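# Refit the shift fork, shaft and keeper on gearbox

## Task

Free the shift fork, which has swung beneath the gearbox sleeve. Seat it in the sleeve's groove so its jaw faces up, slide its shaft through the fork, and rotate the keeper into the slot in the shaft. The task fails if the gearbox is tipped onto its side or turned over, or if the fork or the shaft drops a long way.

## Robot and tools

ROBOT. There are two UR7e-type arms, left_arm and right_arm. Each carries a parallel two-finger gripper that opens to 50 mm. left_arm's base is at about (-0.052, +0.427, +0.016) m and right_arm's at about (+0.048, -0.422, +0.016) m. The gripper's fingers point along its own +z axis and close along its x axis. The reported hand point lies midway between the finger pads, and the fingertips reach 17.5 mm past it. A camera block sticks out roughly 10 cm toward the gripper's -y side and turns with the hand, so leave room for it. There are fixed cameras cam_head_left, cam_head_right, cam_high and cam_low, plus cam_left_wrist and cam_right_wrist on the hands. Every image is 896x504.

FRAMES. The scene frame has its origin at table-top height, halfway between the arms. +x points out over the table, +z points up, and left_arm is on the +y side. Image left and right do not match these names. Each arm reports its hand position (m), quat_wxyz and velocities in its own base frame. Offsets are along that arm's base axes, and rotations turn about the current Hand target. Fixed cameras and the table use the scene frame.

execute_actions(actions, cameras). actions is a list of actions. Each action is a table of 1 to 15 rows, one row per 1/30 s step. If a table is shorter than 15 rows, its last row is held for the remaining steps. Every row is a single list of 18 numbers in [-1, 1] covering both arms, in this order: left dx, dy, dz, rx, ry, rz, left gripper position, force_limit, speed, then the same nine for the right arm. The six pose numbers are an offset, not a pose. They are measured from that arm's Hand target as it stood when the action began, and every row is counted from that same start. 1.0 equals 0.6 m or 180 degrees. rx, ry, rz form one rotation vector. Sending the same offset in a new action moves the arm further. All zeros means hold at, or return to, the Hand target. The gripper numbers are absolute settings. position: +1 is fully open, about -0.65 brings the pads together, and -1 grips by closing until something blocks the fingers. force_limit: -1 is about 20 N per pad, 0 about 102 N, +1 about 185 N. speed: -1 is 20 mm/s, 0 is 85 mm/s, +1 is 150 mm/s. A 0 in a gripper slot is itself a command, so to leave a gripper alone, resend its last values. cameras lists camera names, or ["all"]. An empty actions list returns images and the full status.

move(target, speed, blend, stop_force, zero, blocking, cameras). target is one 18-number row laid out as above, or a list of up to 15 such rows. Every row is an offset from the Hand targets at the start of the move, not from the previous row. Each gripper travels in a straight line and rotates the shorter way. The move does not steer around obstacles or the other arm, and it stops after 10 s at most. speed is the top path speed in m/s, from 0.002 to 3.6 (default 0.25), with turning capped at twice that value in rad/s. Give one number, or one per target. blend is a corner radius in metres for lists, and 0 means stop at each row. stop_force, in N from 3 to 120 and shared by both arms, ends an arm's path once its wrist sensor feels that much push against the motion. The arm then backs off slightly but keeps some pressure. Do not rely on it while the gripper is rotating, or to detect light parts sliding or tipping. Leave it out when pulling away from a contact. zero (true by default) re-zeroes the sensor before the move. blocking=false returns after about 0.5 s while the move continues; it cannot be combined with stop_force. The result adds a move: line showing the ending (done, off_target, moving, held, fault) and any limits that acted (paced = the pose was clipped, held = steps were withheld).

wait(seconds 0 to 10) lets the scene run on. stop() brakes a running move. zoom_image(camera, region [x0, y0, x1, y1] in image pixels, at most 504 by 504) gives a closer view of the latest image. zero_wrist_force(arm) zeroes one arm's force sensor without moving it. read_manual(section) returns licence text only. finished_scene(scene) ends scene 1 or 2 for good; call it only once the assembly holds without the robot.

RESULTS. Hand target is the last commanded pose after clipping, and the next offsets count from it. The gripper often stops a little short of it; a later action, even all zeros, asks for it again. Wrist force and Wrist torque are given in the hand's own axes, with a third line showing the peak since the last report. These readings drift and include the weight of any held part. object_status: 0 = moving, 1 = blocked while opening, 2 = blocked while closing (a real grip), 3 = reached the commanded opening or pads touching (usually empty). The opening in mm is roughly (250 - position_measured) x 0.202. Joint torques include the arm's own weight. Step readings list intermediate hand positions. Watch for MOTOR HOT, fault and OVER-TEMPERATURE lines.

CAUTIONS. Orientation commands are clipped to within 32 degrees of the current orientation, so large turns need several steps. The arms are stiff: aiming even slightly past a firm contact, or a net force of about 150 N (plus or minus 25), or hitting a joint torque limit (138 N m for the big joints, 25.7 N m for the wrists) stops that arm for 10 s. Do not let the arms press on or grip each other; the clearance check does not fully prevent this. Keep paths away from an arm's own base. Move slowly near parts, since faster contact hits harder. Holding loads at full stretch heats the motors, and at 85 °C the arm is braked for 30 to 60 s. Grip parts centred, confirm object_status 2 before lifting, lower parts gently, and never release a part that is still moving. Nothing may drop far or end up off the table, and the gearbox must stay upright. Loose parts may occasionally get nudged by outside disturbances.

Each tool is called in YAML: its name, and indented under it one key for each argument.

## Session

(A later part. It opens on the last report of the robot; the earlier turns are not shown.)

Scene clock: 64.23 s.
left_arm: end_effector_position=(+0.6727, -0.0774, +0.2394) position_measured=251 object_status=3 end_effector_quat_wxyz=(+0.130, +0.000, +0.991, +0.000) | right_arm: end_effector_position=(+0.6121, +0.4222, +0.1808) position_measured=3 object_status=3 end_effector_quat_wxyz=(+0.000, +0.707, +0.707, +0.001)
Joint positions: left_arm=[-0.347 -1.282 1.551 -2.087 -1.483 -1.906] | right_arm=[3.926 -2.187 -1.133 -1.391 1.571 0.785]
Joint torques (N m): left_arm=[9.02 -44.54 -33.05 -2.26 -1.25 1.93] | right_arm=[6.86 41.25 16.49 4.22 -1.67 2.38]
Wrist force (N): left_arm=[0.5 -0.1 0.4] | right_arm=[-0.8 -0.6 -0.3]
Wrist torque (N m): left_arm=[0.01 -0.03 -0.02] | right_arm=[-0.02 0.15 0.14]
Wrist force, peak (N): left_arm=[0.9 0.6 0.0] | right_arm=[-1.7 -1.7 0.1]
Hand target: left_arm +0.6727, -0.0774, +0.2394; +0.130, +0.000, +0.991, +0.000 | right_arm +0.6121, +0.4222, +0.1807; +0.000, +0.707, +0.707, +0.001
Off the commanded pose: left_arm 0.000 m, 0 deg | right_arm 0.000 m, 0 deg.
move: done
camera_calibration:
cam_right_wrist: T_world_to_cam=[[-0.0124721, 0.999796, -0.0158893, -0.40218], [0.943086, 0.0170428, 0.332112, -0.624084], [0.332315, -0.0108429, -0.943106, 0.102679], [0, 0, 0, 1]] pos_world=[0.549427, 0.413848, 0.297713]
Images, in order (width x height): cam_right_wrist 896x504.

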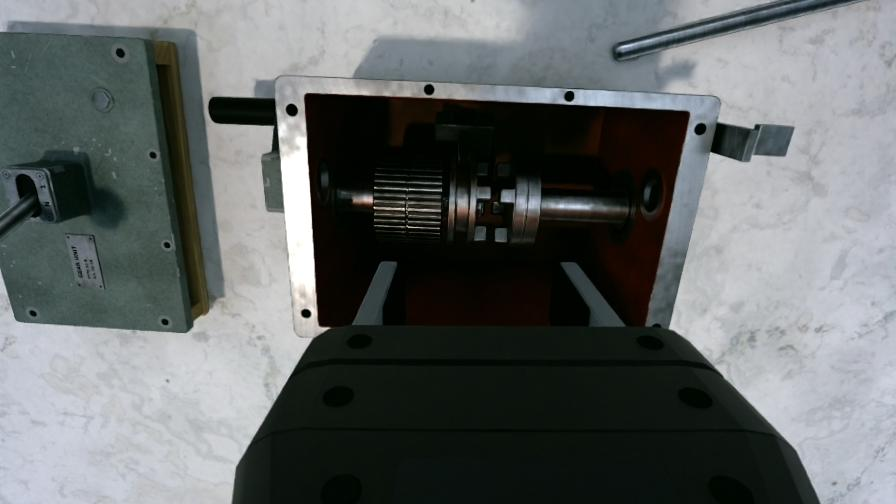

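move:
  target: [0,0,0,0,0,0,-1,-1,-0.5,-0.0738,-0.007,-0.1345,0,0,-0.01,0.2,-0.8,-0.5]
  speed: 0.12
  cameras: ["cam_right_wrist"]

zoom_image:
  camera: "cam_right_wrist"
  region: [360, 60, 600, 300]

Scene clock: 72.30 s.
left_arm: end_effector_position=(+0.6727, -0.0774, +0.2394) position_measured=251 object_status=3 end_effector_quat_wxyz=(+0.130, +0.000, +0.991, +0.000) | right_arm: end_effector_position=(+0.5679, +0.4180, +0.1000) position_measured=123 object_status=3 end_effector_quat_wxyz=(+0.000, +0.718, +0.696, +0.001)
Joint positions: left_arm=[-0.347 -1.282 1.551 -2.087 -1.483 -1.906] | right_arm=[3.966 -2.153 -1.404 -1.154 1.571 0.857]
Joint torques (N m): left_arm=[9.2 -44.66 -32.95 -2.26 -1.34 1.83] | right_arm=[8.42 57.55 13.09 4.1 -1.59 2.64]
Wrist force (N): left_arm=[0.5 0.1 0.1] | right_arm=[-0.9 -0.8 -0.3]
Wrist torque (N m): left_arm=[0.04 -0.04 -0.02] | right_arm=[-0.06 0.16 0.14]
Wrist force, peak (N): left_arm=[0.4 0.6 0.7] | right_arm=[-1.0 -1.2 0.9]
Hand target: left_arm +0.6727, -0.0774, +0.2394; +0.130, +0.000, +0.991, +0.000 | right_arm +0.5678, +0.4180, +0.1000; +0.000, +0.718, +0.696, +0.001
Off the commanded pose: left_arm 0.000 m, 0 deg | right_arm 0.000 m, 0 deg.
move: done
camera_calibration:
cam_right_wrist: T_world_to_cam=[[0.0189295, 0.999695, -0.0158361, -0.417698], [0.943186, -0.0125998, 0.332027, -0.543097], [0.331727, -0.0212215, -0.943137, 0.0458092], [0, 0, 0, 1]] pos_world=[0.504952, 0.4117, 0.216913]
Images, in order (width x height): cam_right_wrist 896x504.

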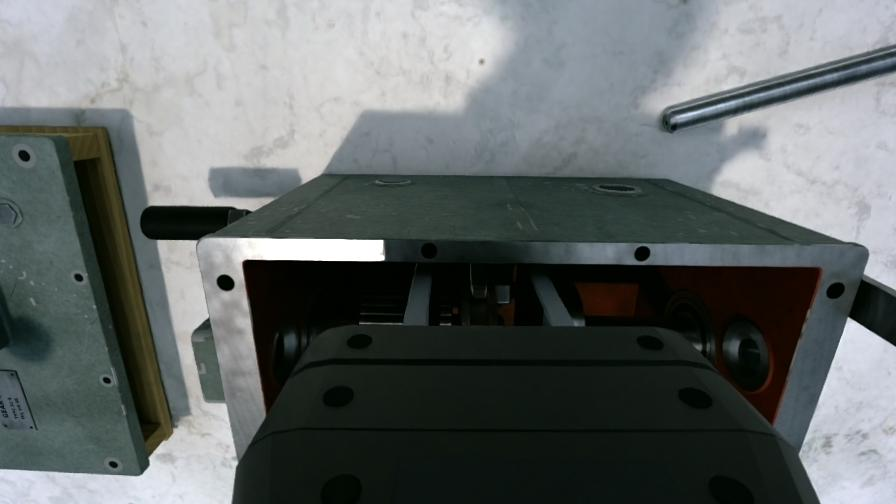

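Scaled by 2.100 from the camera's 896x504 image, which has a finer 1280x720 frame.

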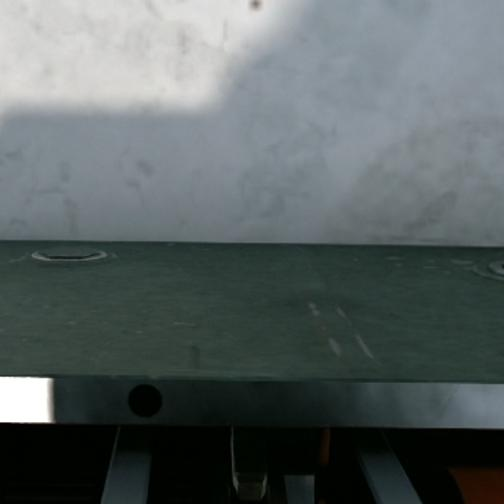

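move:
  target:
    - [0.06,-0.25,0,-0.2037,0.0801,-0.0267,-1,-1,-0.5,0,0,0,0,0,0,0.2,-0.8,-0.5]
    - [0.06,-0.3385,-0.2007,-0.2037,0.0801,-0.0267,-1,-1,-0.5,0,0,0,0,0,0,0.2,-0.8,-0.5]
  speed: 0.2
  blend: [0.03,0]
  cameras: ["cam_left_wrist"]

zoom_image:
  camera: "cam_left_wrist"
  region: [350, 0, 600, 200]

Scene clock: 75.67 s.
left_arm: end_effector_position=(+0.7086, -0.2805, +0.1190) position_measured=251 object_status=3 end_effector_quat_wxyz=(+0.000, +0.000, +0.949, -0.316) | right_arm: end_effector_position=(+0.5678, +0.4180, +0.1000) position_measured=123 object_status=3 end_effector_quat_wxyz=(+0.000, +0.718, +0.696, +0.001)
Joint positions: left_arm=[-0.361 -0.887 1.397 -2.34 -2.167 -2.011] | right_arm=[3.966 -2.153 -1.405 -1.154 1.571 0.857]
Joint torques (N m): left_arm=[-10.95 -41.31 -13.4 -5.29 0.09 -2.23] | right_arm=[8.02 57.75 15.43 3.79 -1.44 2.57]
Wrist force (N): left_arm=[0.6 2.3 0.4] | right_arm=[-0.8 -0.8 -0.3]
Wrist torque (N m): left_arm=[0.28 0.00 0.29] | right_arm=[-0.05 0.14 0.14]
Wrist force, peak (N): left_arm=[0.9 3.0 2.3] | right_arm=[-0.9 -1.0 -0.3]
Hand target: left_arm +0.7087, -0.2805, +0.1189; +0.000, +0.000, +0.949, -0.316 | right_arm +0.5678, +0.4180, +0.1000; +0.000, +0.718, +0.696, +0.001
Off the commanded pose: left_arm 0.000 m, 0 deg | right_arm 0.000 m, 0 deg.
move: done
camera_calibration:
cam_left_wrist: T_world_to_cam=[[-0.99989, -0.00473406, 0.0140705, 0.713702], [-0.0083714, 0.962529, -0.271049, 0.319308], [-0.0122601, -0.271137, -0.962463, 0.182624], [0, 0, 0, 1]] pos_world=[0.718536, -0.254448, 0.252274]
Images, in order (width x height): cam_left_wrist 896x504.

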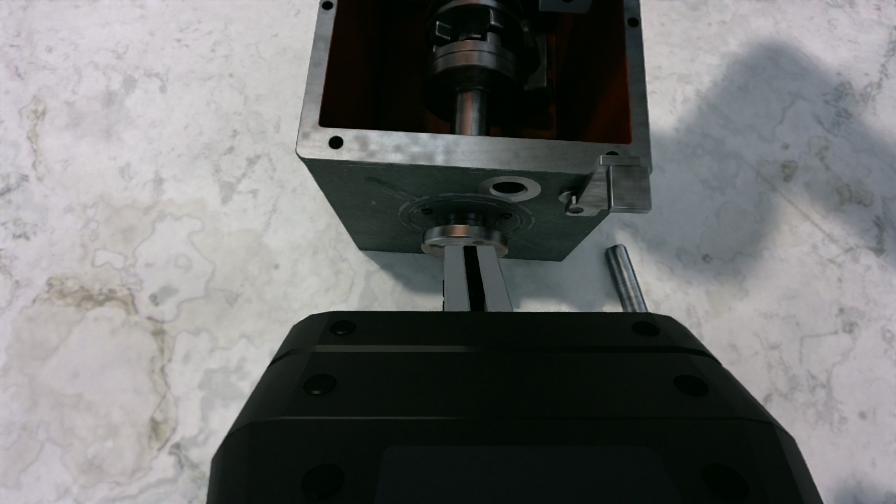

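Scaled by 2.016 from the camera's 896x504 image, which has a finer 1280x720 frame.

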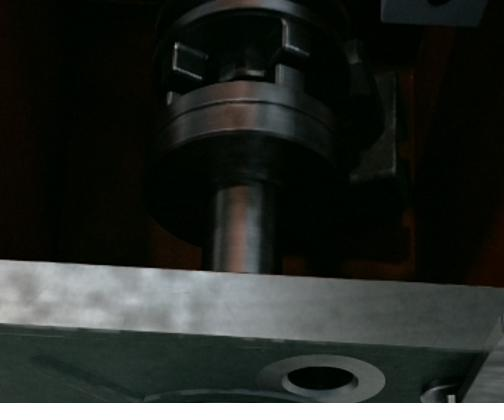

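move:
  target: [0,-0.09,0.06,0,0,0,-1,-1,-0.5,0,0,0,0,0,0,0.2,-0.8,-0.5]
  speed: 0.1
  cameras: ["cam_left_wrist"]

zoom_image:
  camera: "cam_left_wrist"
  region: [400, 0, 600, 180]

Scene clock: 76.93 s.
left_arm: end_effector_position=(+0.7086, -0.3344, +0.1550) position_measured=251 object_status=3 end_effector_quat_wxyz=(+0.000, +0.000, +0.949, -0.316) | right_arm: end_effector_position=(+0.5678, +0.4180, +0.1000) position_measured=123 object_status=3 end_effector_quat_wxyz=(+0.000, +0.718, +0.696, +0.001)
Joint positions: left_arm=[-0.431 -0.894 1.319 -2.3 -2.147 -2.092] | right_arm=[3.966 -2.153 -1.405 -1.154 1.571 0.857]
Joint torques (N m): left_arm=[-10.08 -41.11 -31.2 -2.26 0.09 -2.04] | right_arm=[8.05 57.14 13.83 3.66 -1.54 2.56]
Wrist force (N): left_arm=[0.7 2.2 0.5] | right_arm=[-0.8 -0.9 -0.1]
Wrist torque (N m): left_arm=[0.28 0.02 0.28] | right_arm=[-0.07 0.14 0.14]
Wrist force, peak (N): left_arm=[0.6 3.6 0.4] | right_arm=[-0.8 -1.0 -0.3]
Hand target: left_arm +0.7087, -0.3345, +0.1549; +0.000, +0.000, +0.949, -0.316 | right_arm +0.5678, +0.4180, +0.1000; +0.000, +0.718, +0.696, +0.001
Off the commanded pose: left_arm 0.000 m, 0 deg | right_arm 0.000 m, 0 deg.
move: done
camera_calibration:
cam_left_wrist: T_world_to_cam=[[-0.99989, -0.00473376, 0.014071, 0.71284], [-0.00837241, 0.962503, -0.271142, 0.38106], [-0.0122598, -0.27123, -0.962437, 0.202593], [0, 0, 0, 1]] pos_world=[0.718436, -0.308448, 0.288274]
Images, in order (width x height): cam_left_wrist 896x504.

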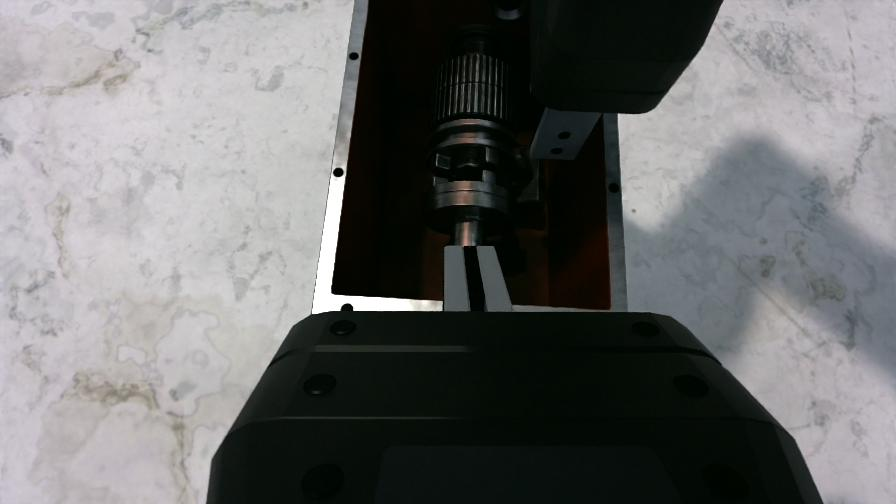

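Scaled by 2.520 from the camera's 896x504 image, which has a finer 1280x720 frame.

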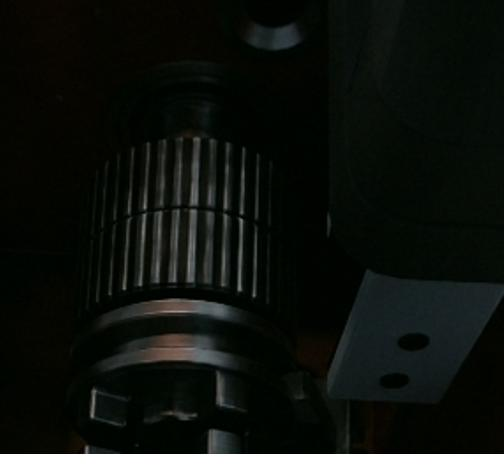

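move:
  target: [0,0,0,0,0,0,-1,-1,-0.5,0,0,-0.0633,0,0,0,0.2,-0.8,-0.5]
  speed: 0.04
  stop_force: 8
  cameras: ["cam_left_wrist","cam_right_wrist"]

zoom_image:
  camera: "cam_left_wrist"
  region: [400, 60, 650, 260]

zoom_image:
  camera: "cam_right_wrist"
  region: [350, 230, 600, 340]

Scene clock: 79.07 s.
left_arm: end_effector_position=(+0.7087, -0.3345, +0.1549) position_measured=251 object_status=3 end_effector_quat_wxyz=(+0.000, +0.000, +0.949, -0.316) | right_arm: end_effector_position=(+0.5678, +0.4180, +0.0620) position_measured=123 object_status=3 end_effector_quat_wxyz=(+0.000, +0.718, +0.696, +0.001)
Joint positions: left_arm=[-0.431 -0.894 1.319 -2.3 -2.147 -2.092] | right_arm=[3.966 -2.193 -1.445 -1.073 1.571 0.857]
Joint torques (N m): left_arm=[-10.4 -42.09 -31.72 -2.2 0.16 -2.19] | right_arm=[7.45 39.27 14.7 3.99 -1.31 2.56]
Wrist force (N): left_arm=[0.5 1.9 0.7] | right_arm=[-0.6 -0.8 -0.2]
Wrist torque (N m): left_arm=[0.22 0.04 0.27] | right_arm=[-0.04 0.10 0.14]
Wrist force, peak (N): left_arm=[1.2 2.4 0.7] | right_arm=[-0.6 -0.6 -1.3]
Hand target: left_arm +0.7087, -0.3345, +0.1549; +0.000, +0.000, +0.949, -0.316 | right_arm +0.5678, +0.4180, +0.0620; +0.000, +0.718, +0.696, +0.001
Off the commanded pose: left_arm 0.000 m, 0 deg | right_arm 0.000 m, 0 deg.
move: done
camera_calibration:
cam_left_wrist: T_world_to_cam=[[-0.999889, -0.00470658, 0.0141667, 0.71292], [-0.008371, 0.962529, -0.271048, 0.381138], [-0.0123601, -0.271137, -0.962461, 0.202675], [0, 0, 0, 1]] pos_world=[0.718536, -0.308548, 0.288274]
cam_right_wrist: T_world_to_cam=[[0.0189292, 0.999695, -0.0158343, -0.418298], [0.943154, -0.0125981, 0.332117, -0.530386], [0.331816, -0.0212209, -0.943105, 0.00995216], [0, 0, 0, 1]] pos_world=[0.504852, 0.4117, 0.178913]
Images, in order (width x height): cam_left_wrist 896x504, cam_right_wrist 896x504.

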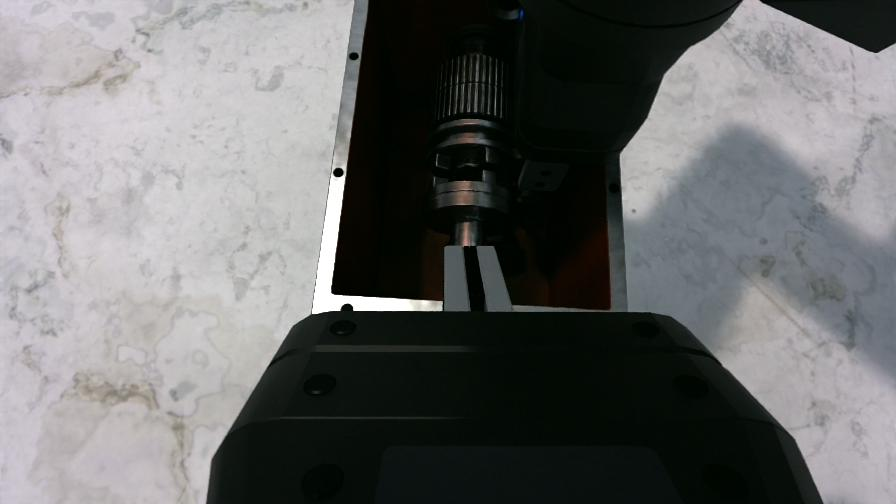

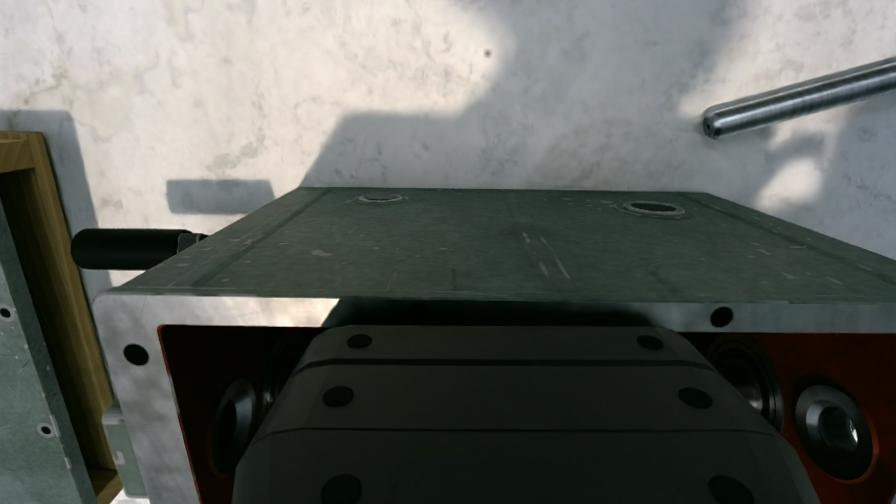

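Scaled by 2.016 from the camera's 896x504 image, which has a finer 1280x720 frame.

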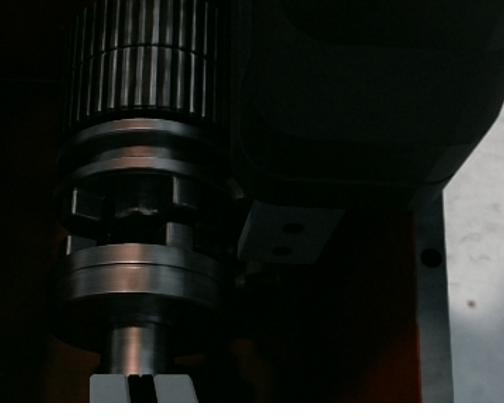

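Scaled by 2.016 from the camera's 896x504 image, which has a finer 1280x720 frame.

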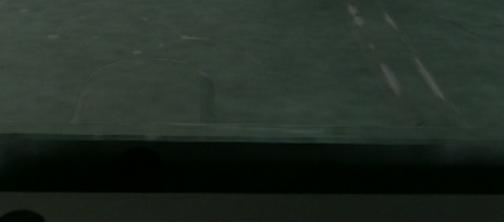

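move:
  target: [0,0,0,0,0,0,-1,-1,-0.5,0,0,0,0,0,0,-1,-0.85,-1]
  cameras: ["cam_left_wrist"]

wait:
  seconds: 0.5

zoom_image:
  camera: "cam_left_wrist"
  region: [400, 60, 650, 260]

Scene clock: 80.40 s.
left_arm: end_effector_position=(+0.7087, -0.3345, +0.1549) position_measured=251 object_status=3 end_effector_quat_wxyz=(+0.000, +0.000, +0.949, -0.316) | right_arm: end_effector_position=(+0.5678, +0.4181, +0.0620) position_measured=221 object_status=2 end_effector_quat_wxyz=(+0.000, +0.718, +0.696, +0.001)
Joint positions: left_arm=[-0.431 -0.894 1.319 -2.3 -2.147 -2.092] | right_arm=[3.966 -2.193 -1.445 -1.073 1.571 0.857]
Joint torques (N m): left_arm=[-10.35 -42.14 -31.44 -2.15 0.11 -2.13] | right_arm=[-5.25 39.33 14.4 -0.27 -1.34 2.28]
Wrist force (N): left_arm=[0.3 2.3 0.5] | right_arm=[7.6 0.0 -0.6]
Wrist torque (N m): left_arm=[0.29 0.07 0.27] | right_arm=[-0.03 0.25 0.07]
Wrist force, peak (N): left_arm=[0.7 2.5 0.6] | right_arm=[10.8 0.2 1.4]
Hand target: left_arm +0.7087, -0.3345, +0.1549; +0.000, +0.000, +0.949, -0.316 | right_arm +0.5678, +0.4180, +0.0620; +0.000, +0.718, +0.696, +0.001
Off the commanded pose: left_arm 0.000 m, 0 deg | right_arm 0.000 m, 0 deg.
move: done
camera_calibration:
cam_left_wrist: T_world_to_cam=[[-0.999889, -0.00470658, 0.0141667, 0.71292], [-0.008371, 0.962529, -0.271048, 0.381138], [-0.0123601, -0.271137, -0.962461, 0.202675], [0, 0, 0, 1]] pos_world=[0.718536, -0.308548, 0.288274]
Images, in order (width x height): cam_left_wrist 896x504.

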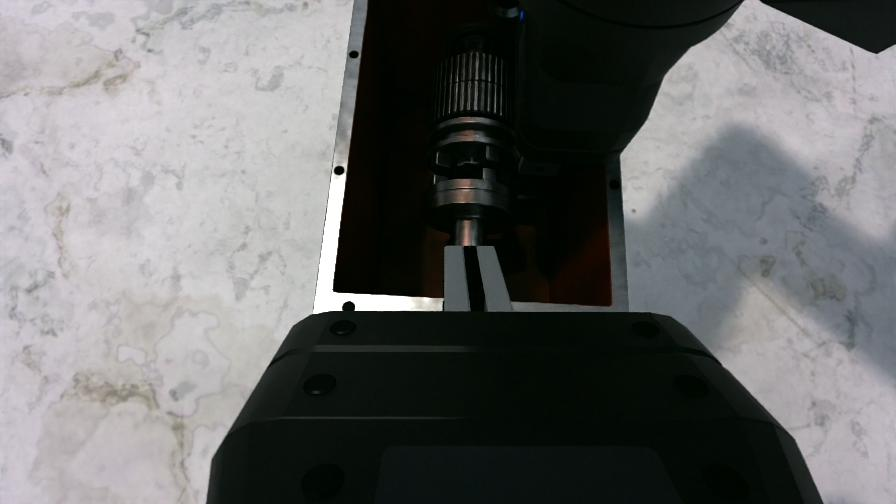

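Scene clock: 80.90 s.
left_arm: end_effector_position=(+0.7087, -0.3345, +0.1549) position_measured=251 object_status=3 end_effector_quat_wxyz=(+0.000, +0.000, +0.949, -0.316) | right_arm: end_effector_position=(+0.5678, +0.4181, +0.0620) position_measured=221 object_status=2 end_effector_quat_wxyz=(+0.000, +0.718, +0.696, +0.001)
Joint positions: left_arm=[-0.431 -0.894 1.319 -2.3 -2.147 -2.092] | right_arm=[3.966 -2.193 -1.445 -1.073 1.571 0.857]
Joint torques (N m): left_arm=[-9.73 -41.8 -31.87 -2.15 0.11 -2.2] | right_arm=[-10.47 40.6 14.82 -0.5 -1.38 1.9]
Wrist force (N): left_arm=[1.1 2.0 0.7] | right_arm=[7.8 0.1 -0.7]
Wrist torque (N m): left_arm=[0.25 -0.04 0.28] | right_arm=[-0.03 0.24 0.07]
Wrist force, peak (N): left_arm=[0.8 2.4 0.4] | right_arm=[7.9 0.1 -0.7]
Hand target: left_arm +0.7087, -0.3345, +0.1549; +0.000, +0.000, +0.949, -0.316 | right_arm +0.5678, +0.4180, +0.0620; +0.000, +0.718, +0.696, +0.001
Tool commands: left_gripper/position=-1.0 left_gripper/force_limit=-1.0 left_gripper/speed=-0.5 right_gripper/position=-1.0 right_gripper/force_limit=-0.85 right_gripper/speed=-1.0
Off the commanded pose: left_arm 0.000 m, 0 deg | right_arm 0.000 m, 0 deg.
wait: 0.50 s; at rest by 0.17 s

Scaled by 2.016 from the camera's 896x504 image, which has a finer 1280x720 frame.
This view is cut from an older image: the scene may have changed since it was taken.

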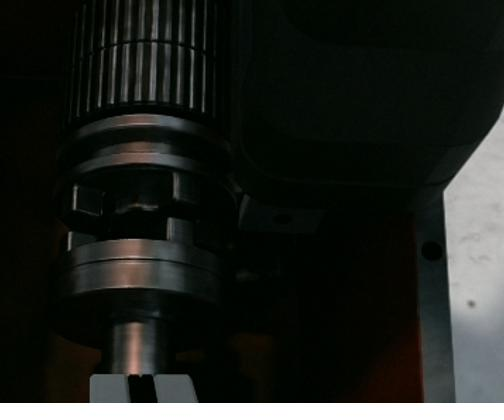

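move:
  target: [0,0,0,0,0,0,-1,-1,-0.5,0,0.0015,0,0,0,0,-1,-0.85,-1]
  speed: 0.02

Scene clock: 81.67 s.
left_arm: end_effector_position=(+0.7087, -0.3345, +0.1549) position_measured=251 object_status=3 end_effector_quat_wxyz=(+0.000, +0.000, +0.949, -0.316) | right_arm: end_effector_position=(+0.5679, +0.4189, +0.0620) position_measured=221 object_status=2 end_effector_quat_wxyz=(+0.000, +0.718, +0.696, +0.001)
Joint positions: left_arm=[-0.431 -0.894 1.319 -2.3 -2.147 -2.092] | right_arm=[3.967 -2.194 -1.444 -1.074 1.571 0.858]
Joint torques (N m): left_arm=[-9.78 -41.99 -31.99 -2.24 0.07 -2.1] | right_arm=[8.65 37.84 30.53 1.39 -1.38 2.5]
Wrist force (N): left_arm=[0.5 1.9 0.5] | right_arm=[-2.3 -0.7 -4.0]
Wrist torque (N m): left_arm=[0.24 0.04 0.27] | right_arm=[0.05 0.14 0.17]
Wrist force, peak (N): left_arm=[0.9 2.6 0.5] | right_arm=[8.0 -0.3 -3.1]
Hand target: left_arm +0.7087, -0.3345, +0.1549; +0.000, +0.000, +0.949, -0.316 | right_arm +0.5678, +0.4189, +0.0620; +0.000, +0.718, +0.696, +0.001
Off the commanded pose: left_arm 0.000 m, 0 deg | right_arm 0.000 m, 0 deg.
move: done

move:
  target: [0,0,0,0,0,0,-1,-1,-0.5,0.002,0,0.0055,0.0009,0.0278,0,-1,-0.85,-1]
  speed: 0.03
  cameras: ["cam_left_wrist"]

zoom_image:
  camera: "cam_left_wrist"
  region: [400, 60, 650, 260]

Scene clock: 83.73 s.
left_arm: end_effector_position=(+0.7087, -0.3345, +0.1549) position_measured=251 object_status=3 end_effector_quat_wxyz=(+0.000, +0.000, +0.949, -0.316) | right_arm: end_effector_position=(+0.5690, +0.4189, +0.0653) position_measured=221 object_status=2 end_effector_quat_wxyz=(-0.032, +0.718, +0.695, -0.030)
Joint positions: left_arm=[-0.431 -0.894 1.319 -2.3 -2.147 -2.092] | right_arm=[3.942 -2.226 -1.364 -1.18 1.636 0.831]
Joint torques (N m): left_arm=[-10.03 -42.31 -32.18 -2.12 0.07 -2.15] | right_arm=[-7.78 42.5 33.88 1.5 1.66 -2.41]
Wrist force (N): left_arm=[0.5 2.0 0.6] | right_arm=[-1.3 0.4 1.7]
Wrist torque (N m): left_arm=[0.24 0.04 0.27] | right_arm=[0.13 0.17 0.24]
Wrist force, peak (N): left_arm=[0.9 2.5 0.5] | right_arm=[-2.1 -0.9 -4.1]
Hand target: left_arm +0.7087, -0.3345, +0.1549; +0.000, +0.000, +0.949, -0.316 | right_arm +0.5690, +0.4189, +0.0653; -0.032, +0.718, +0.695, -0.030
Off the commanded pose: left_arm 0.000 m, 0 deg | right_arm 0.000 m, 0 deg.
move: done
camera_calibration:
cam_left_wrist: T_world_to_cam=[[-0.999889, -0.00470658, 0.0141667, 0.71292], [-0.008371, 0.962529, -0.271048, 0.381138], [-0.0123601, -0.271137, -0.962461, 0.202675], [0, 0, 0, 1]] pos_world=[0.718536, -0.308548, 0.288274]
Images, in order (width x height): cam_left_wrist 896x504.

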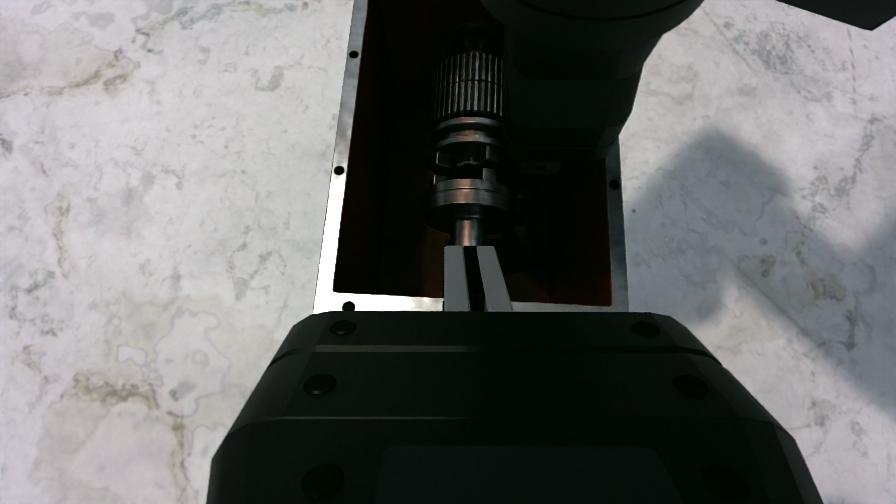

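Scaled by 2.016 from the camera's 896x504 image, which has a finer 1280x720 frame.

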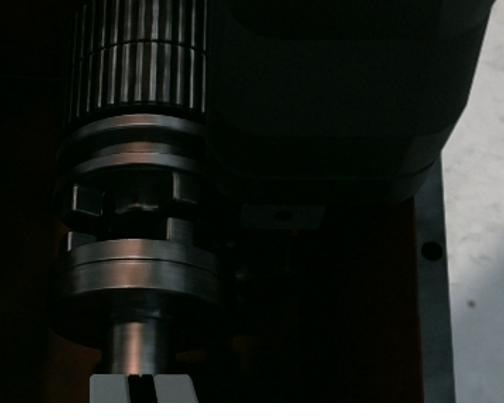

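move:
  target: [0,0,0,0,0,0,-1,-1,-0.5,0.0053,0,0.0105,0.0017,0.0556,0,-1,-0.85,-1]
  speed: 0.04

move:
  target: [0,0,0,0,0,0,-1,-1,-0.5,0.0072,0,0.0092,0.0017,0.0556,0,-1,-0.85,-1]
  speed: 0.04
  cameras: ["cam_left_wrist"]

zoom_image:
  camera: "cam_left_wrist"
  region: [400, 60, 650, 260]

Scene clock: 86.60 s.
left_arm: end_effector_position=(+0.7087, -0.3345, +0.1549) position_measured=251 object_status=3 end_effector_quat_wxyz=(+0.000, +0.000, +0.949, -0.316) | right_arm: end_effector_position=(+0.5722, +0.4189, +0.0716) position_measured=221 object_status=2 end_effector_quat_wxyz=(-0.094, +0.712, +0.690, -0.090)
Joint positions: left_arm=[-0.431 -0.894 1.319 -2.3 -2.147 -2.092] | right_arm=[3.895 -2.308 -1.19 -1.401 1.755 0.768]
Joint torques (N m): left_arm=[-9.62 -41.88 -31.85 -2.22 0.09 -2.07] | right_arm=[-6.45 48.15 33.23 0.32 3.21 -2.33]
Wrist force (N): left_arm=[0.6 2.0 0.3] | right_arm=[-0.9 8.3 3.5]
Wrist torque (N m): left_arm=[0.26 0.02 0.27] | right_arm=[0.22 0.19 0.21]
Wrist force, peak (N): left_arm=[0.7 2.5 0.7] | right_arm=[-0.6 8.7 4.4]
Hand target: left_arm +0.7087, -0.3345, +0.1549; +0.000, +0.000, +0.949, -0.316 | right_arm +0.5722, +0.4189, +0.0716; -0.094, +0.712, +0.690, -0.090
Off the commanded pose: left_arm 0.000 m, 0 deg | right_arm 0.000 m, 0 deg.
move: done

Scene clock: 89.20 s.
left_arm: end_effector_position=(+0.7087, -0.3345, +0.1549) position_measured=251 object_status=3 end_effector_quat_wxyz=(+0.000, +0.000, +0.949, -0.316) | right_arm: end_effector_position=(+0.5765, +0.4189, +0.0771) position_measured=221 object_status=2 end_effector_quat_wxyz=(-0.156, +0.702, +0.679, -0.150)
Joint positions: left_arm=[-0.431 -0.894 1.319 -2.3 -2.147 -2.092] | right_arm=[3.853 -2.414 -0.987 -1.641 1.861 0.695]
Joint torques (N m): left_arm=[-10.06 -42.51 -31.51 -2.17 -0.03 -1.97] | right_arm=[-5.95 52.25 34.59 0.08 3.17 -2.5]
Wrist force (N): left_arm=[0.8 2.3 0.4] | right_arm=[-2.5 7.5 1.6]
Wrist torque (N m): left_arm=[0.30 -0.01 0.27] | right_arm=[0.22 0.17 0.21]
Wrist force, peak (N): left_arm=[0.9 2.5 1.0] | right_arm=[-1.1 10.0 3.2]
Hand target: left_arm +0.7087, -0.3345, +0.1549; +0.000, +0.000, +0.949, -0.316 | right_arm +0.5765, +0.4189, +0.0771; -0.156, +0.701, +0.679, -0.150
Off the commanded pose: left_arm 0.000 m, 0 deg | right_arm 0.000 m, 0 deg.
move: done
camera_calibration:
cam_left_wrist: T_world_to_cam=[[-0.999889, -0.00470658, 0.0141667, 0.71292], [-0.008371, 0.962529, -0.271048, 0.381138], [-0.0123601, -0.271137, -0.962461, 0.202675], [0, 0, 0, 1]] pos_world=[0.718536, -0.308548, 0.288274]
Images, in order (width x height): cam_left_wrist 896x504.

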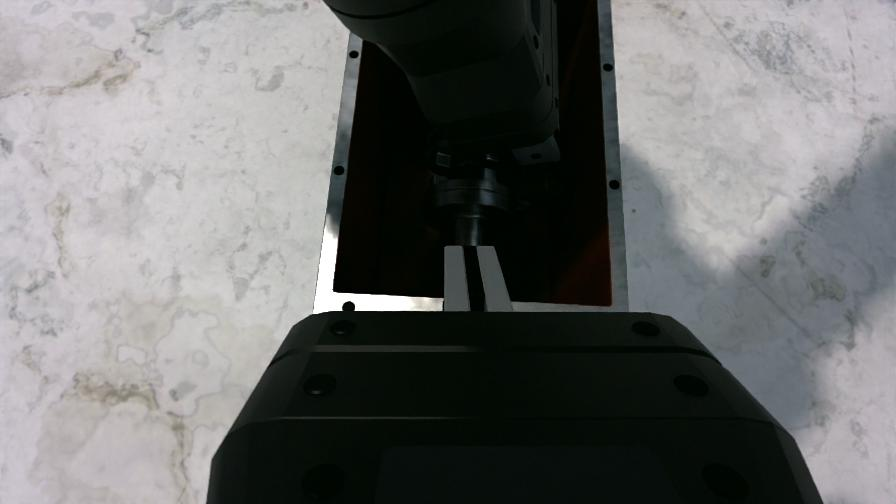

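Scaled by 2.016 from the camera's 896x504 image, which has a finer 1280x720 frame.

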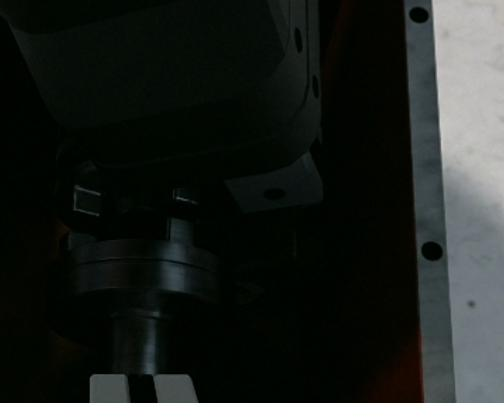

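wait:
  seconds: 0.1
  cameras: ["cam_right_wrist","cam_head_left"]

zoom_image:
  camera: "cam_right_wrist"
  region: [350, 180, 600, 340]

Scene clock: 89.43 s.
left_arm: end_effector_position=(+0.7087, -0.3345, +0.1549) position_measured=251 object_status=3 end_effector_quat_wxyz=(+0.000, +0.000, +0.949, -0.316) | right_arm: end_effector_position=(+0.5765, +0.4189, +0.0771) position_measured=221 object_status=2 end_effector_quat_wxyz=(-0.156, +0.701, +0.679, -0.150)
Joint positions: left_arm=[-0.431 -0.894 1.319 -2.3 -2.147 -2.092] | right_arm=[3.853 -2.414 -0.987 -1.641 1.861 0.695]
Joint torques (N m): left_arm=[-9.91 -42.12 -31.89 -2.22 0.02 -2.1] | right_arm=[-6.08 51.12 34.75 0.05 3.38 -2.57]
Wrist force (N): left_arm=[0.8 1.9 0.7] | right_arm=[-2.6 7.7 2.0]
Wrist torque (N m): left_arm=[0.23 -0.01 0.26] | right_arm=[0.26 0.18 0.20]
Wrist force, peak (N): left_arm=[0.5 2.4 0.6] | right_arm=[-2.6 7.7 1.7]
Hand target: left_arm +0.7087, -0.3345, +0.1549; +0.000, +0.000, +0.949, -0.316 | right_arm +0.5765, +0.4189, +0.0771; -0.156, +0.701, +0.679, -0.150
Tool commands: left_gripper/position=-1.0 left_gripper/force_limit=-1.0 left_gripper/speed=-0.5 right_gripper/position=-1.0 right_gripper/force_limit=-0.85 right_gripper/speed=-1.0
Off the commanded pose: left_arm 0.000 m, 0 deg | right_arm 0.000 m, 0 deg.
wait: 0.10 s; at rest by 0.03 s
camera_calibration:
cam_right_wrist: T_world_to_cam=[[0.0133295, 0.999868, -0.00928452, -0.416393], [0.99507, -0.014177, -0.0981599, -0.5397], [-0.0982785, -0.00793032, -0.995127, 0.267779], [0, 0, 0, 1]] pos_world=[0.568907, 0.410811, 0.209632]
Images, in order (width x height): cam_head_left 896x504, cam_right_wrist 896x504.

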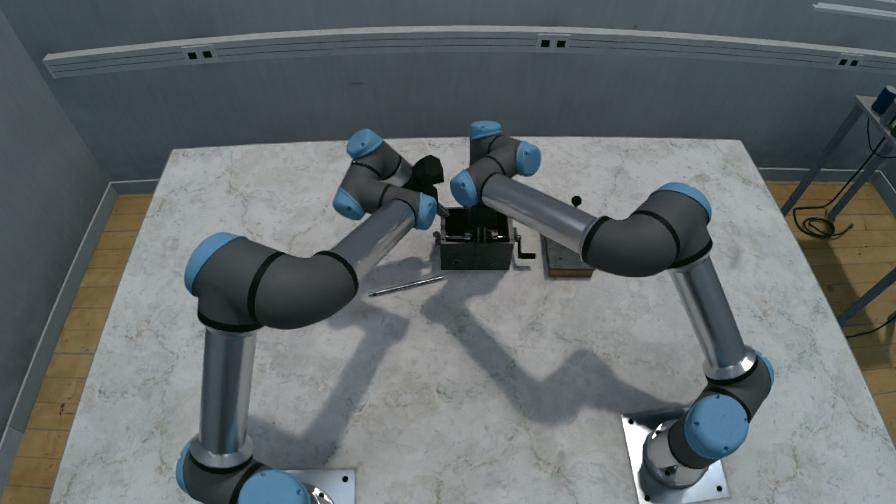

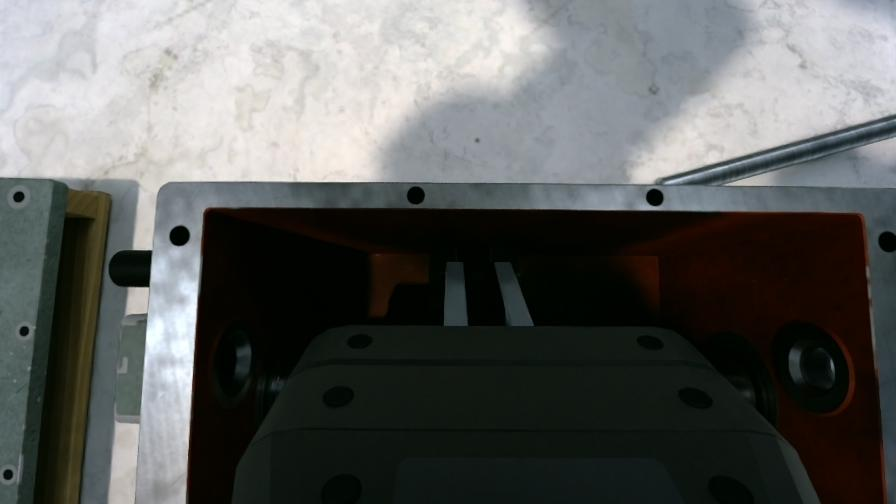

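Scaled by 2.016 from the camera's 896x504 image, which has a finer 1280x720 frame.

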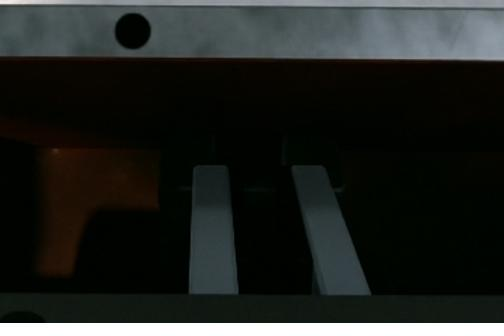

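move:
  target:
    - [0,0,0,0,0,0,-1,-1,-0.5,0.0067,0,0.0067,0.0013,0.0417,0,-1,-0.85,-1]
    - [0,0,0,0,0,0,-1,-1,-0.5,0.0133,0,0.0113,0.0026,0.0833,0,-1,-0.85,-1]
  speed: 0.04
  cameras: ["cam_left_wrist","cam_right_wrist"]

zoom_image:
  camera: "cam_right_wrist"
  region: [350, 180, 600, 340]

Scene clock: 93.50 s.
left_arm: end_effector_position=(+0.7087, -0.3345, +0.1549) position_measured=251 object_status=3 end_effector_quat_wxyz=(+0.000, +0.000, +0.949, -0.316) | right_arm: end_effector_position=(+0.5845, +0.4189, +0.0839) position_measured=221 object_status=2 end_effector_quat_wxyz=(-0.246, +0.675, +0.654, -0.238)
Joint positions: left_arm=[-0.431 -0.894 1.319 -2.3 -2.147 -2.092] | right_arm=[3.801 -2.638 -0.584 -2.065 1.993 0.566]
Joint torques (N m): left_arm=[-9.54 -42.2 -31.82 -2.19 0 -1.92] | right_arm=[-4.32 56.25 34.38 0.46 4.39 -2.63]
Wrist force (N): left_arm=[0.8 2.1 0.8] | right_arm=[-7.7 7.3 1.3]
Wrist torque (N m): left_arm=[0.27 -0.01 0.27] | right_arm=[0.28 0.11 0.25]
Wrist force, peak (N): left_arm=[0.9 2.7 0.6] | right_arm=[-7.7 7.3 1.3]
Hand target: left_arm +0.7087, -0.3345, +0.1549; +0.000, +0.000, +0.949, -0.316 | right_arm +0.5845, +0.4189, +0.0839; -0.246, +0.675, +0.654, -0.238
Off the commanded pose: left_arm 0.000 m, 0 deg | right_arm 0.000 m, 0 deg.
move: done
camera_calibration:
cam_left_wrist: T_world_to_cam=[[-0.999889, -0.00470658, 0.0141667, 0.71292], [-0.008371, 0.962529, -0.271048, 0.381138], [-0.0123601, -0.271137, -0.962461, 0.202675], [0, 0, 0, 1]] pos_world=[0.718536, -0.308548, 0.288274]
cam_right_wrist: T_world_to_cam=[[0.0116205, 0.999923, -0.00439577, -0.415945], [0.935797, -0.0124241, -0.352321, -0.491722], [-0.352348, -0.0000194201, -0.935869, 0.415484], [0, 0, 0, 1]] pos_world=[0.61138, 0.409812, 0.213766]
Images, in order (width x height): cam_left_wrist 896x504, cam_right_wrist 896x504.

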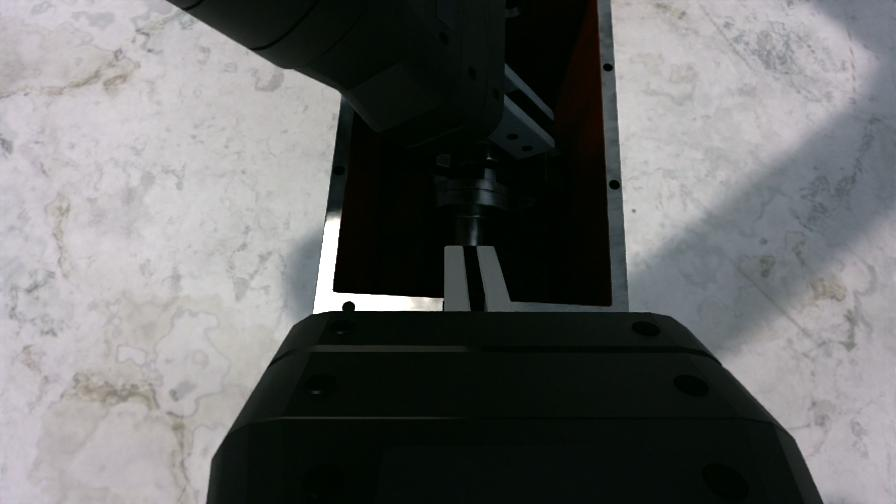

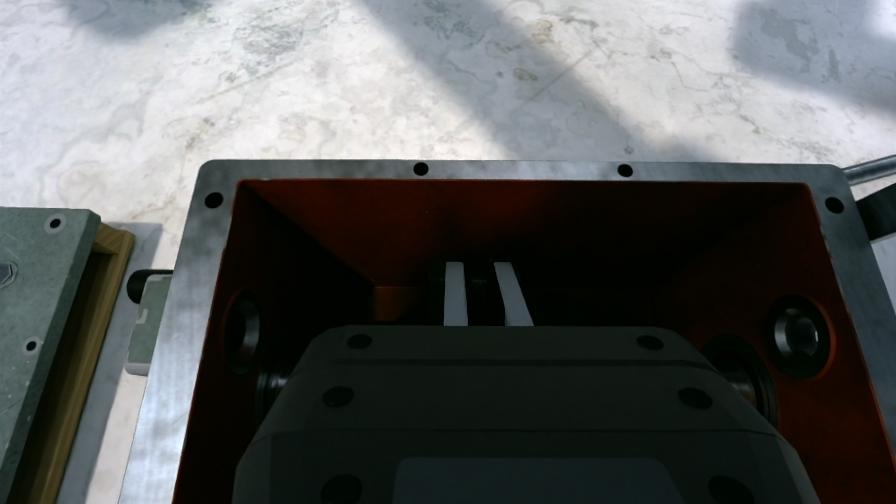

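Scaled by 2.016 from the camera's 896x504 image, which has a finer 1280x720 frame.

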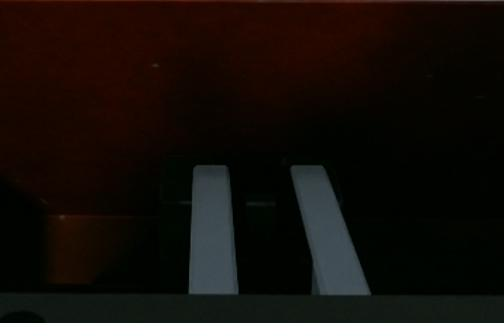

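move:
  target:
    - [0,0,0,0,0,0,-1,-1,-0.5,0.0033,-0.0006,0.0035,0,0,0,-1,-0.85,-1]
    - [0,0,0,0,0,0,-1,-1,-0.5,0.0068,-0.0006,0.0063,0,0,0,-1,-0.85,-1]
  speed: 0.02

zoom_image:
  camera: "cam_right_wrist"
  region: [400, 230, 540, 340]

Scene clock: 94.73 s.
left_arm: end_effector_position=(+0.7087, -0.3345, +0.1549) position_measured=251 object_status=3 end_effector_quat_wxyz=(+0.000, +0.000, +0.949, -0.316) | right_arm: end_effector_position=(+0.5886, +0.4186, +0.0877) position_measured=227 object_status=2 end_effector_quat_wxyz=(-0.246, +0.675, +0.654, -0.238)
Joint positions: left_arm=[-0.431 -0.894 1.319 -2.3 -2.147 -2.092] | right_arm=[3.798 -2.652 -0.546 -2.09 1.992 0.563]
Joint torques (N m): left_arm=[-9.44 -42.28 -32.06 -2.21 -0.07 -1.98] | right_arm=[-7.33 56.63 34.12 0.16 0.45 -2.57]
Wrist force (N): left_arm=[0.4 2.1 0.3] | right_arm=[-4.2 4.4 2.0]
Wrist torque (N m): left_arm=[0.26 0.06 0.27] | right_arm=[0.33 0.19 0.22]
Wrist force, peak (N): left_arm=[1.1 2.5 0.6] | right_arm=[-8.2 7.1 1.3]
Hand target: left_arm +0.7087, -0.3345, +0.1549; +0.000, +0.000, +0.949, -0.316 | right_arm +0.5886, +0.4186, +0.0877; -0.246, +0.675, +0.654, -0.238
Off the commanded pose: left_arm 0.000 m, 0 deg | right_arm 0.000 m, 0 deg.
move: done

Scaled by 3.600 from the camera's 896x504 image, which has a finer 1280x720 frame.
This view is cut from an older image: the scene may have changed since it was taken.

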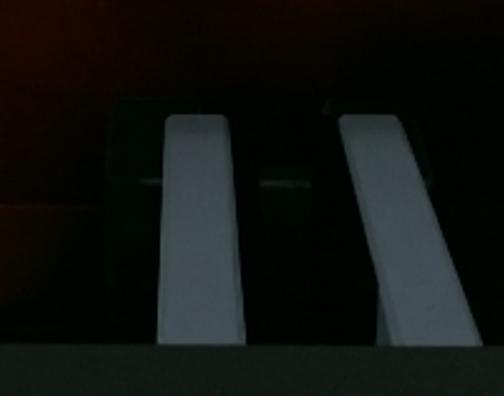

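wait:
  seconds: 0.1
  cameras: ["cam_right_wrist","cam_left_wrist"]

zoom_image:
  camera: "cam_right_wrist"
  region: [400, 230, 540, 340]

zoom_image:
  camera: "cam_left_wrist"
  region: [400, 60, 650, 260]

Scene clock: 94.90 s.
left_arm: end_effector_position=(+0.7087, -0.3345, +0.1549) position_measured=251 object_status=3 end_effector_quat_wxyz=(+0.000, +0.000, +0.949, -0.316) | right_arm: end_effector_position=(+0.5886, +0.4186, +0.0877) position_measured=227 object_status=2 end_effector_quat_wxyz=(-0.246, +0.675, +0.654, -0.238)
Joint positions: left_arm=[-0.431 -0.894 1.319 -2.3 -2.147 -2.092] | right_arm=[3.798 -2.652 -0.546 -2.09 1.992 0.563]
Joint torques (N m): left_arm=[-9.8 -42.28 -31.84 -2.23 0.02 -1.91] | right_arm=[-7.91 58.1 34.52 0.32 0.38 -2.52]
Wrist force (N): left_arm=[0.4 2.2 0.8] | right_arm=[-4.0 4.3 2.0]
Wrist torque (N m): left_arm=[0.28 0.05 0.27] | right_arm=[0.33 0.16 0.22]
Wrist force, peak (N): left_arm=[0.6 2.5 0.7] | right_arm=[-4.3 4.2 2.0]
Hand target: left_arm +0.7087, -0.3345, +0.1549; +0.000, +0.000, +0.949, -0.316 | right_arm +0.5886, +0.4186, +0.0877; -0.246, +0.675, +0.654, -0.238
Tool commands: left_gripper/position=-1.0 left_gripper/force_limit=-1.0 left_gripper/speed=-0.5 right_gripper/position=-1.0 right_gripper/force_limit=-0.85 right_gripper/speed=-1.0
Off the commanded pose: left_arm 0.000 m, 0 deg | right_arm 0.000 m, 0 deg.
wait: 0.10 s; no rest
camera_calibration:
cam_left_wrist: T_world_to_cam=[[-0.999889, -0.00470658, 0.0141667, 0.71292], [-0.008371, 0.962529, -0.271048, 0.381138], [-0.0123601, -0.271137, -0.962461, 0.202675], [0, 0, 0, 1]] pos_world=[0.718536, -0.308548, 0.288274]
cam_right_wrist: T_world_to_cam=[[0.0115264, 0.999924, -0.00436106, -0.415526], [0.935765, -0.0123238, -0.352408, -0.494227], [-0.352435, -0.000018937, -0.935836, 0.420531], [0, 0, 0, 1]] pos_world=[0.61548, 0.409411, 0.217567]
Images, in order (width x height): cam_left_wrist 896x504, cam_right_wrist 896x504.

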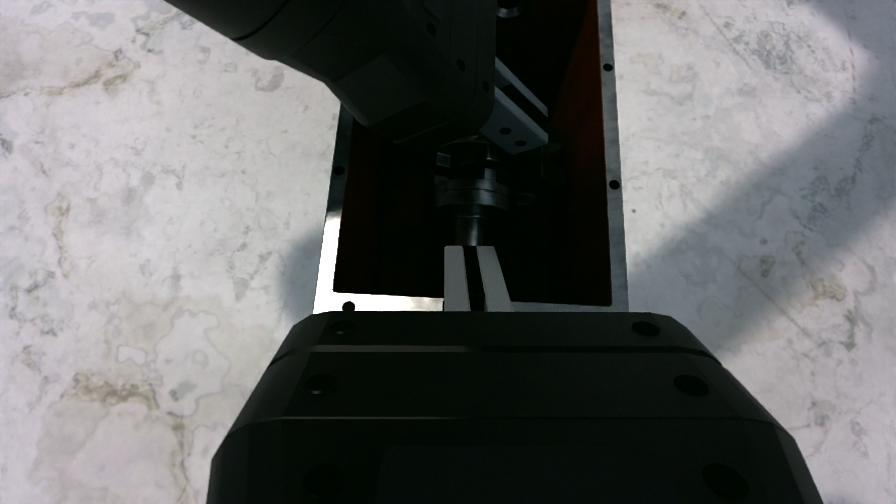

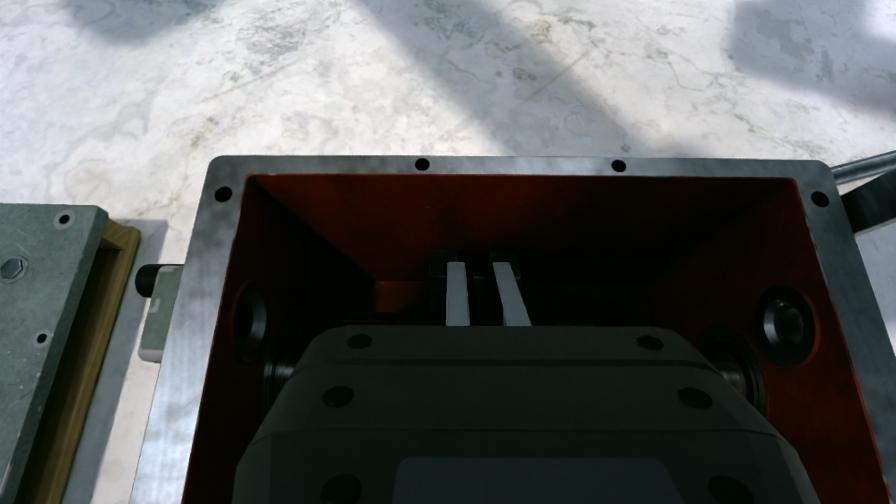

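Scaled by 3.600 from the camera's 896x504 image, which has a finer 1280x720 frame.

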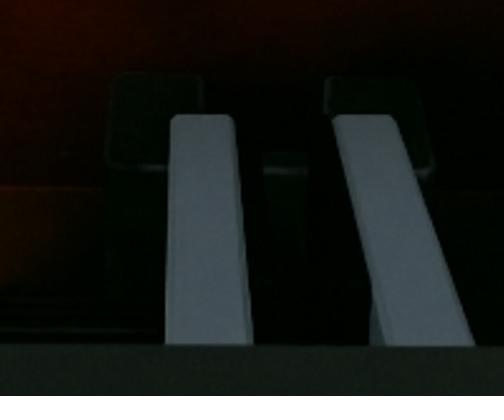

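Scaled by 2.016 from the camera's 896x504 image, which has a finer 1280x720 frame.

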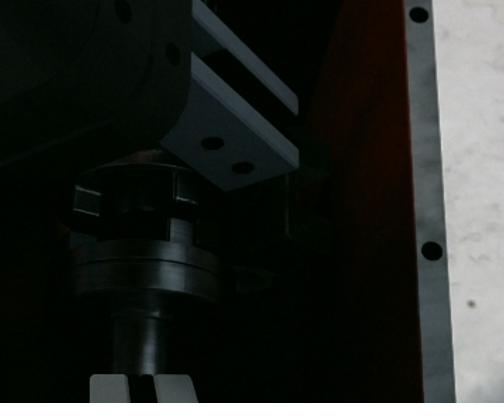

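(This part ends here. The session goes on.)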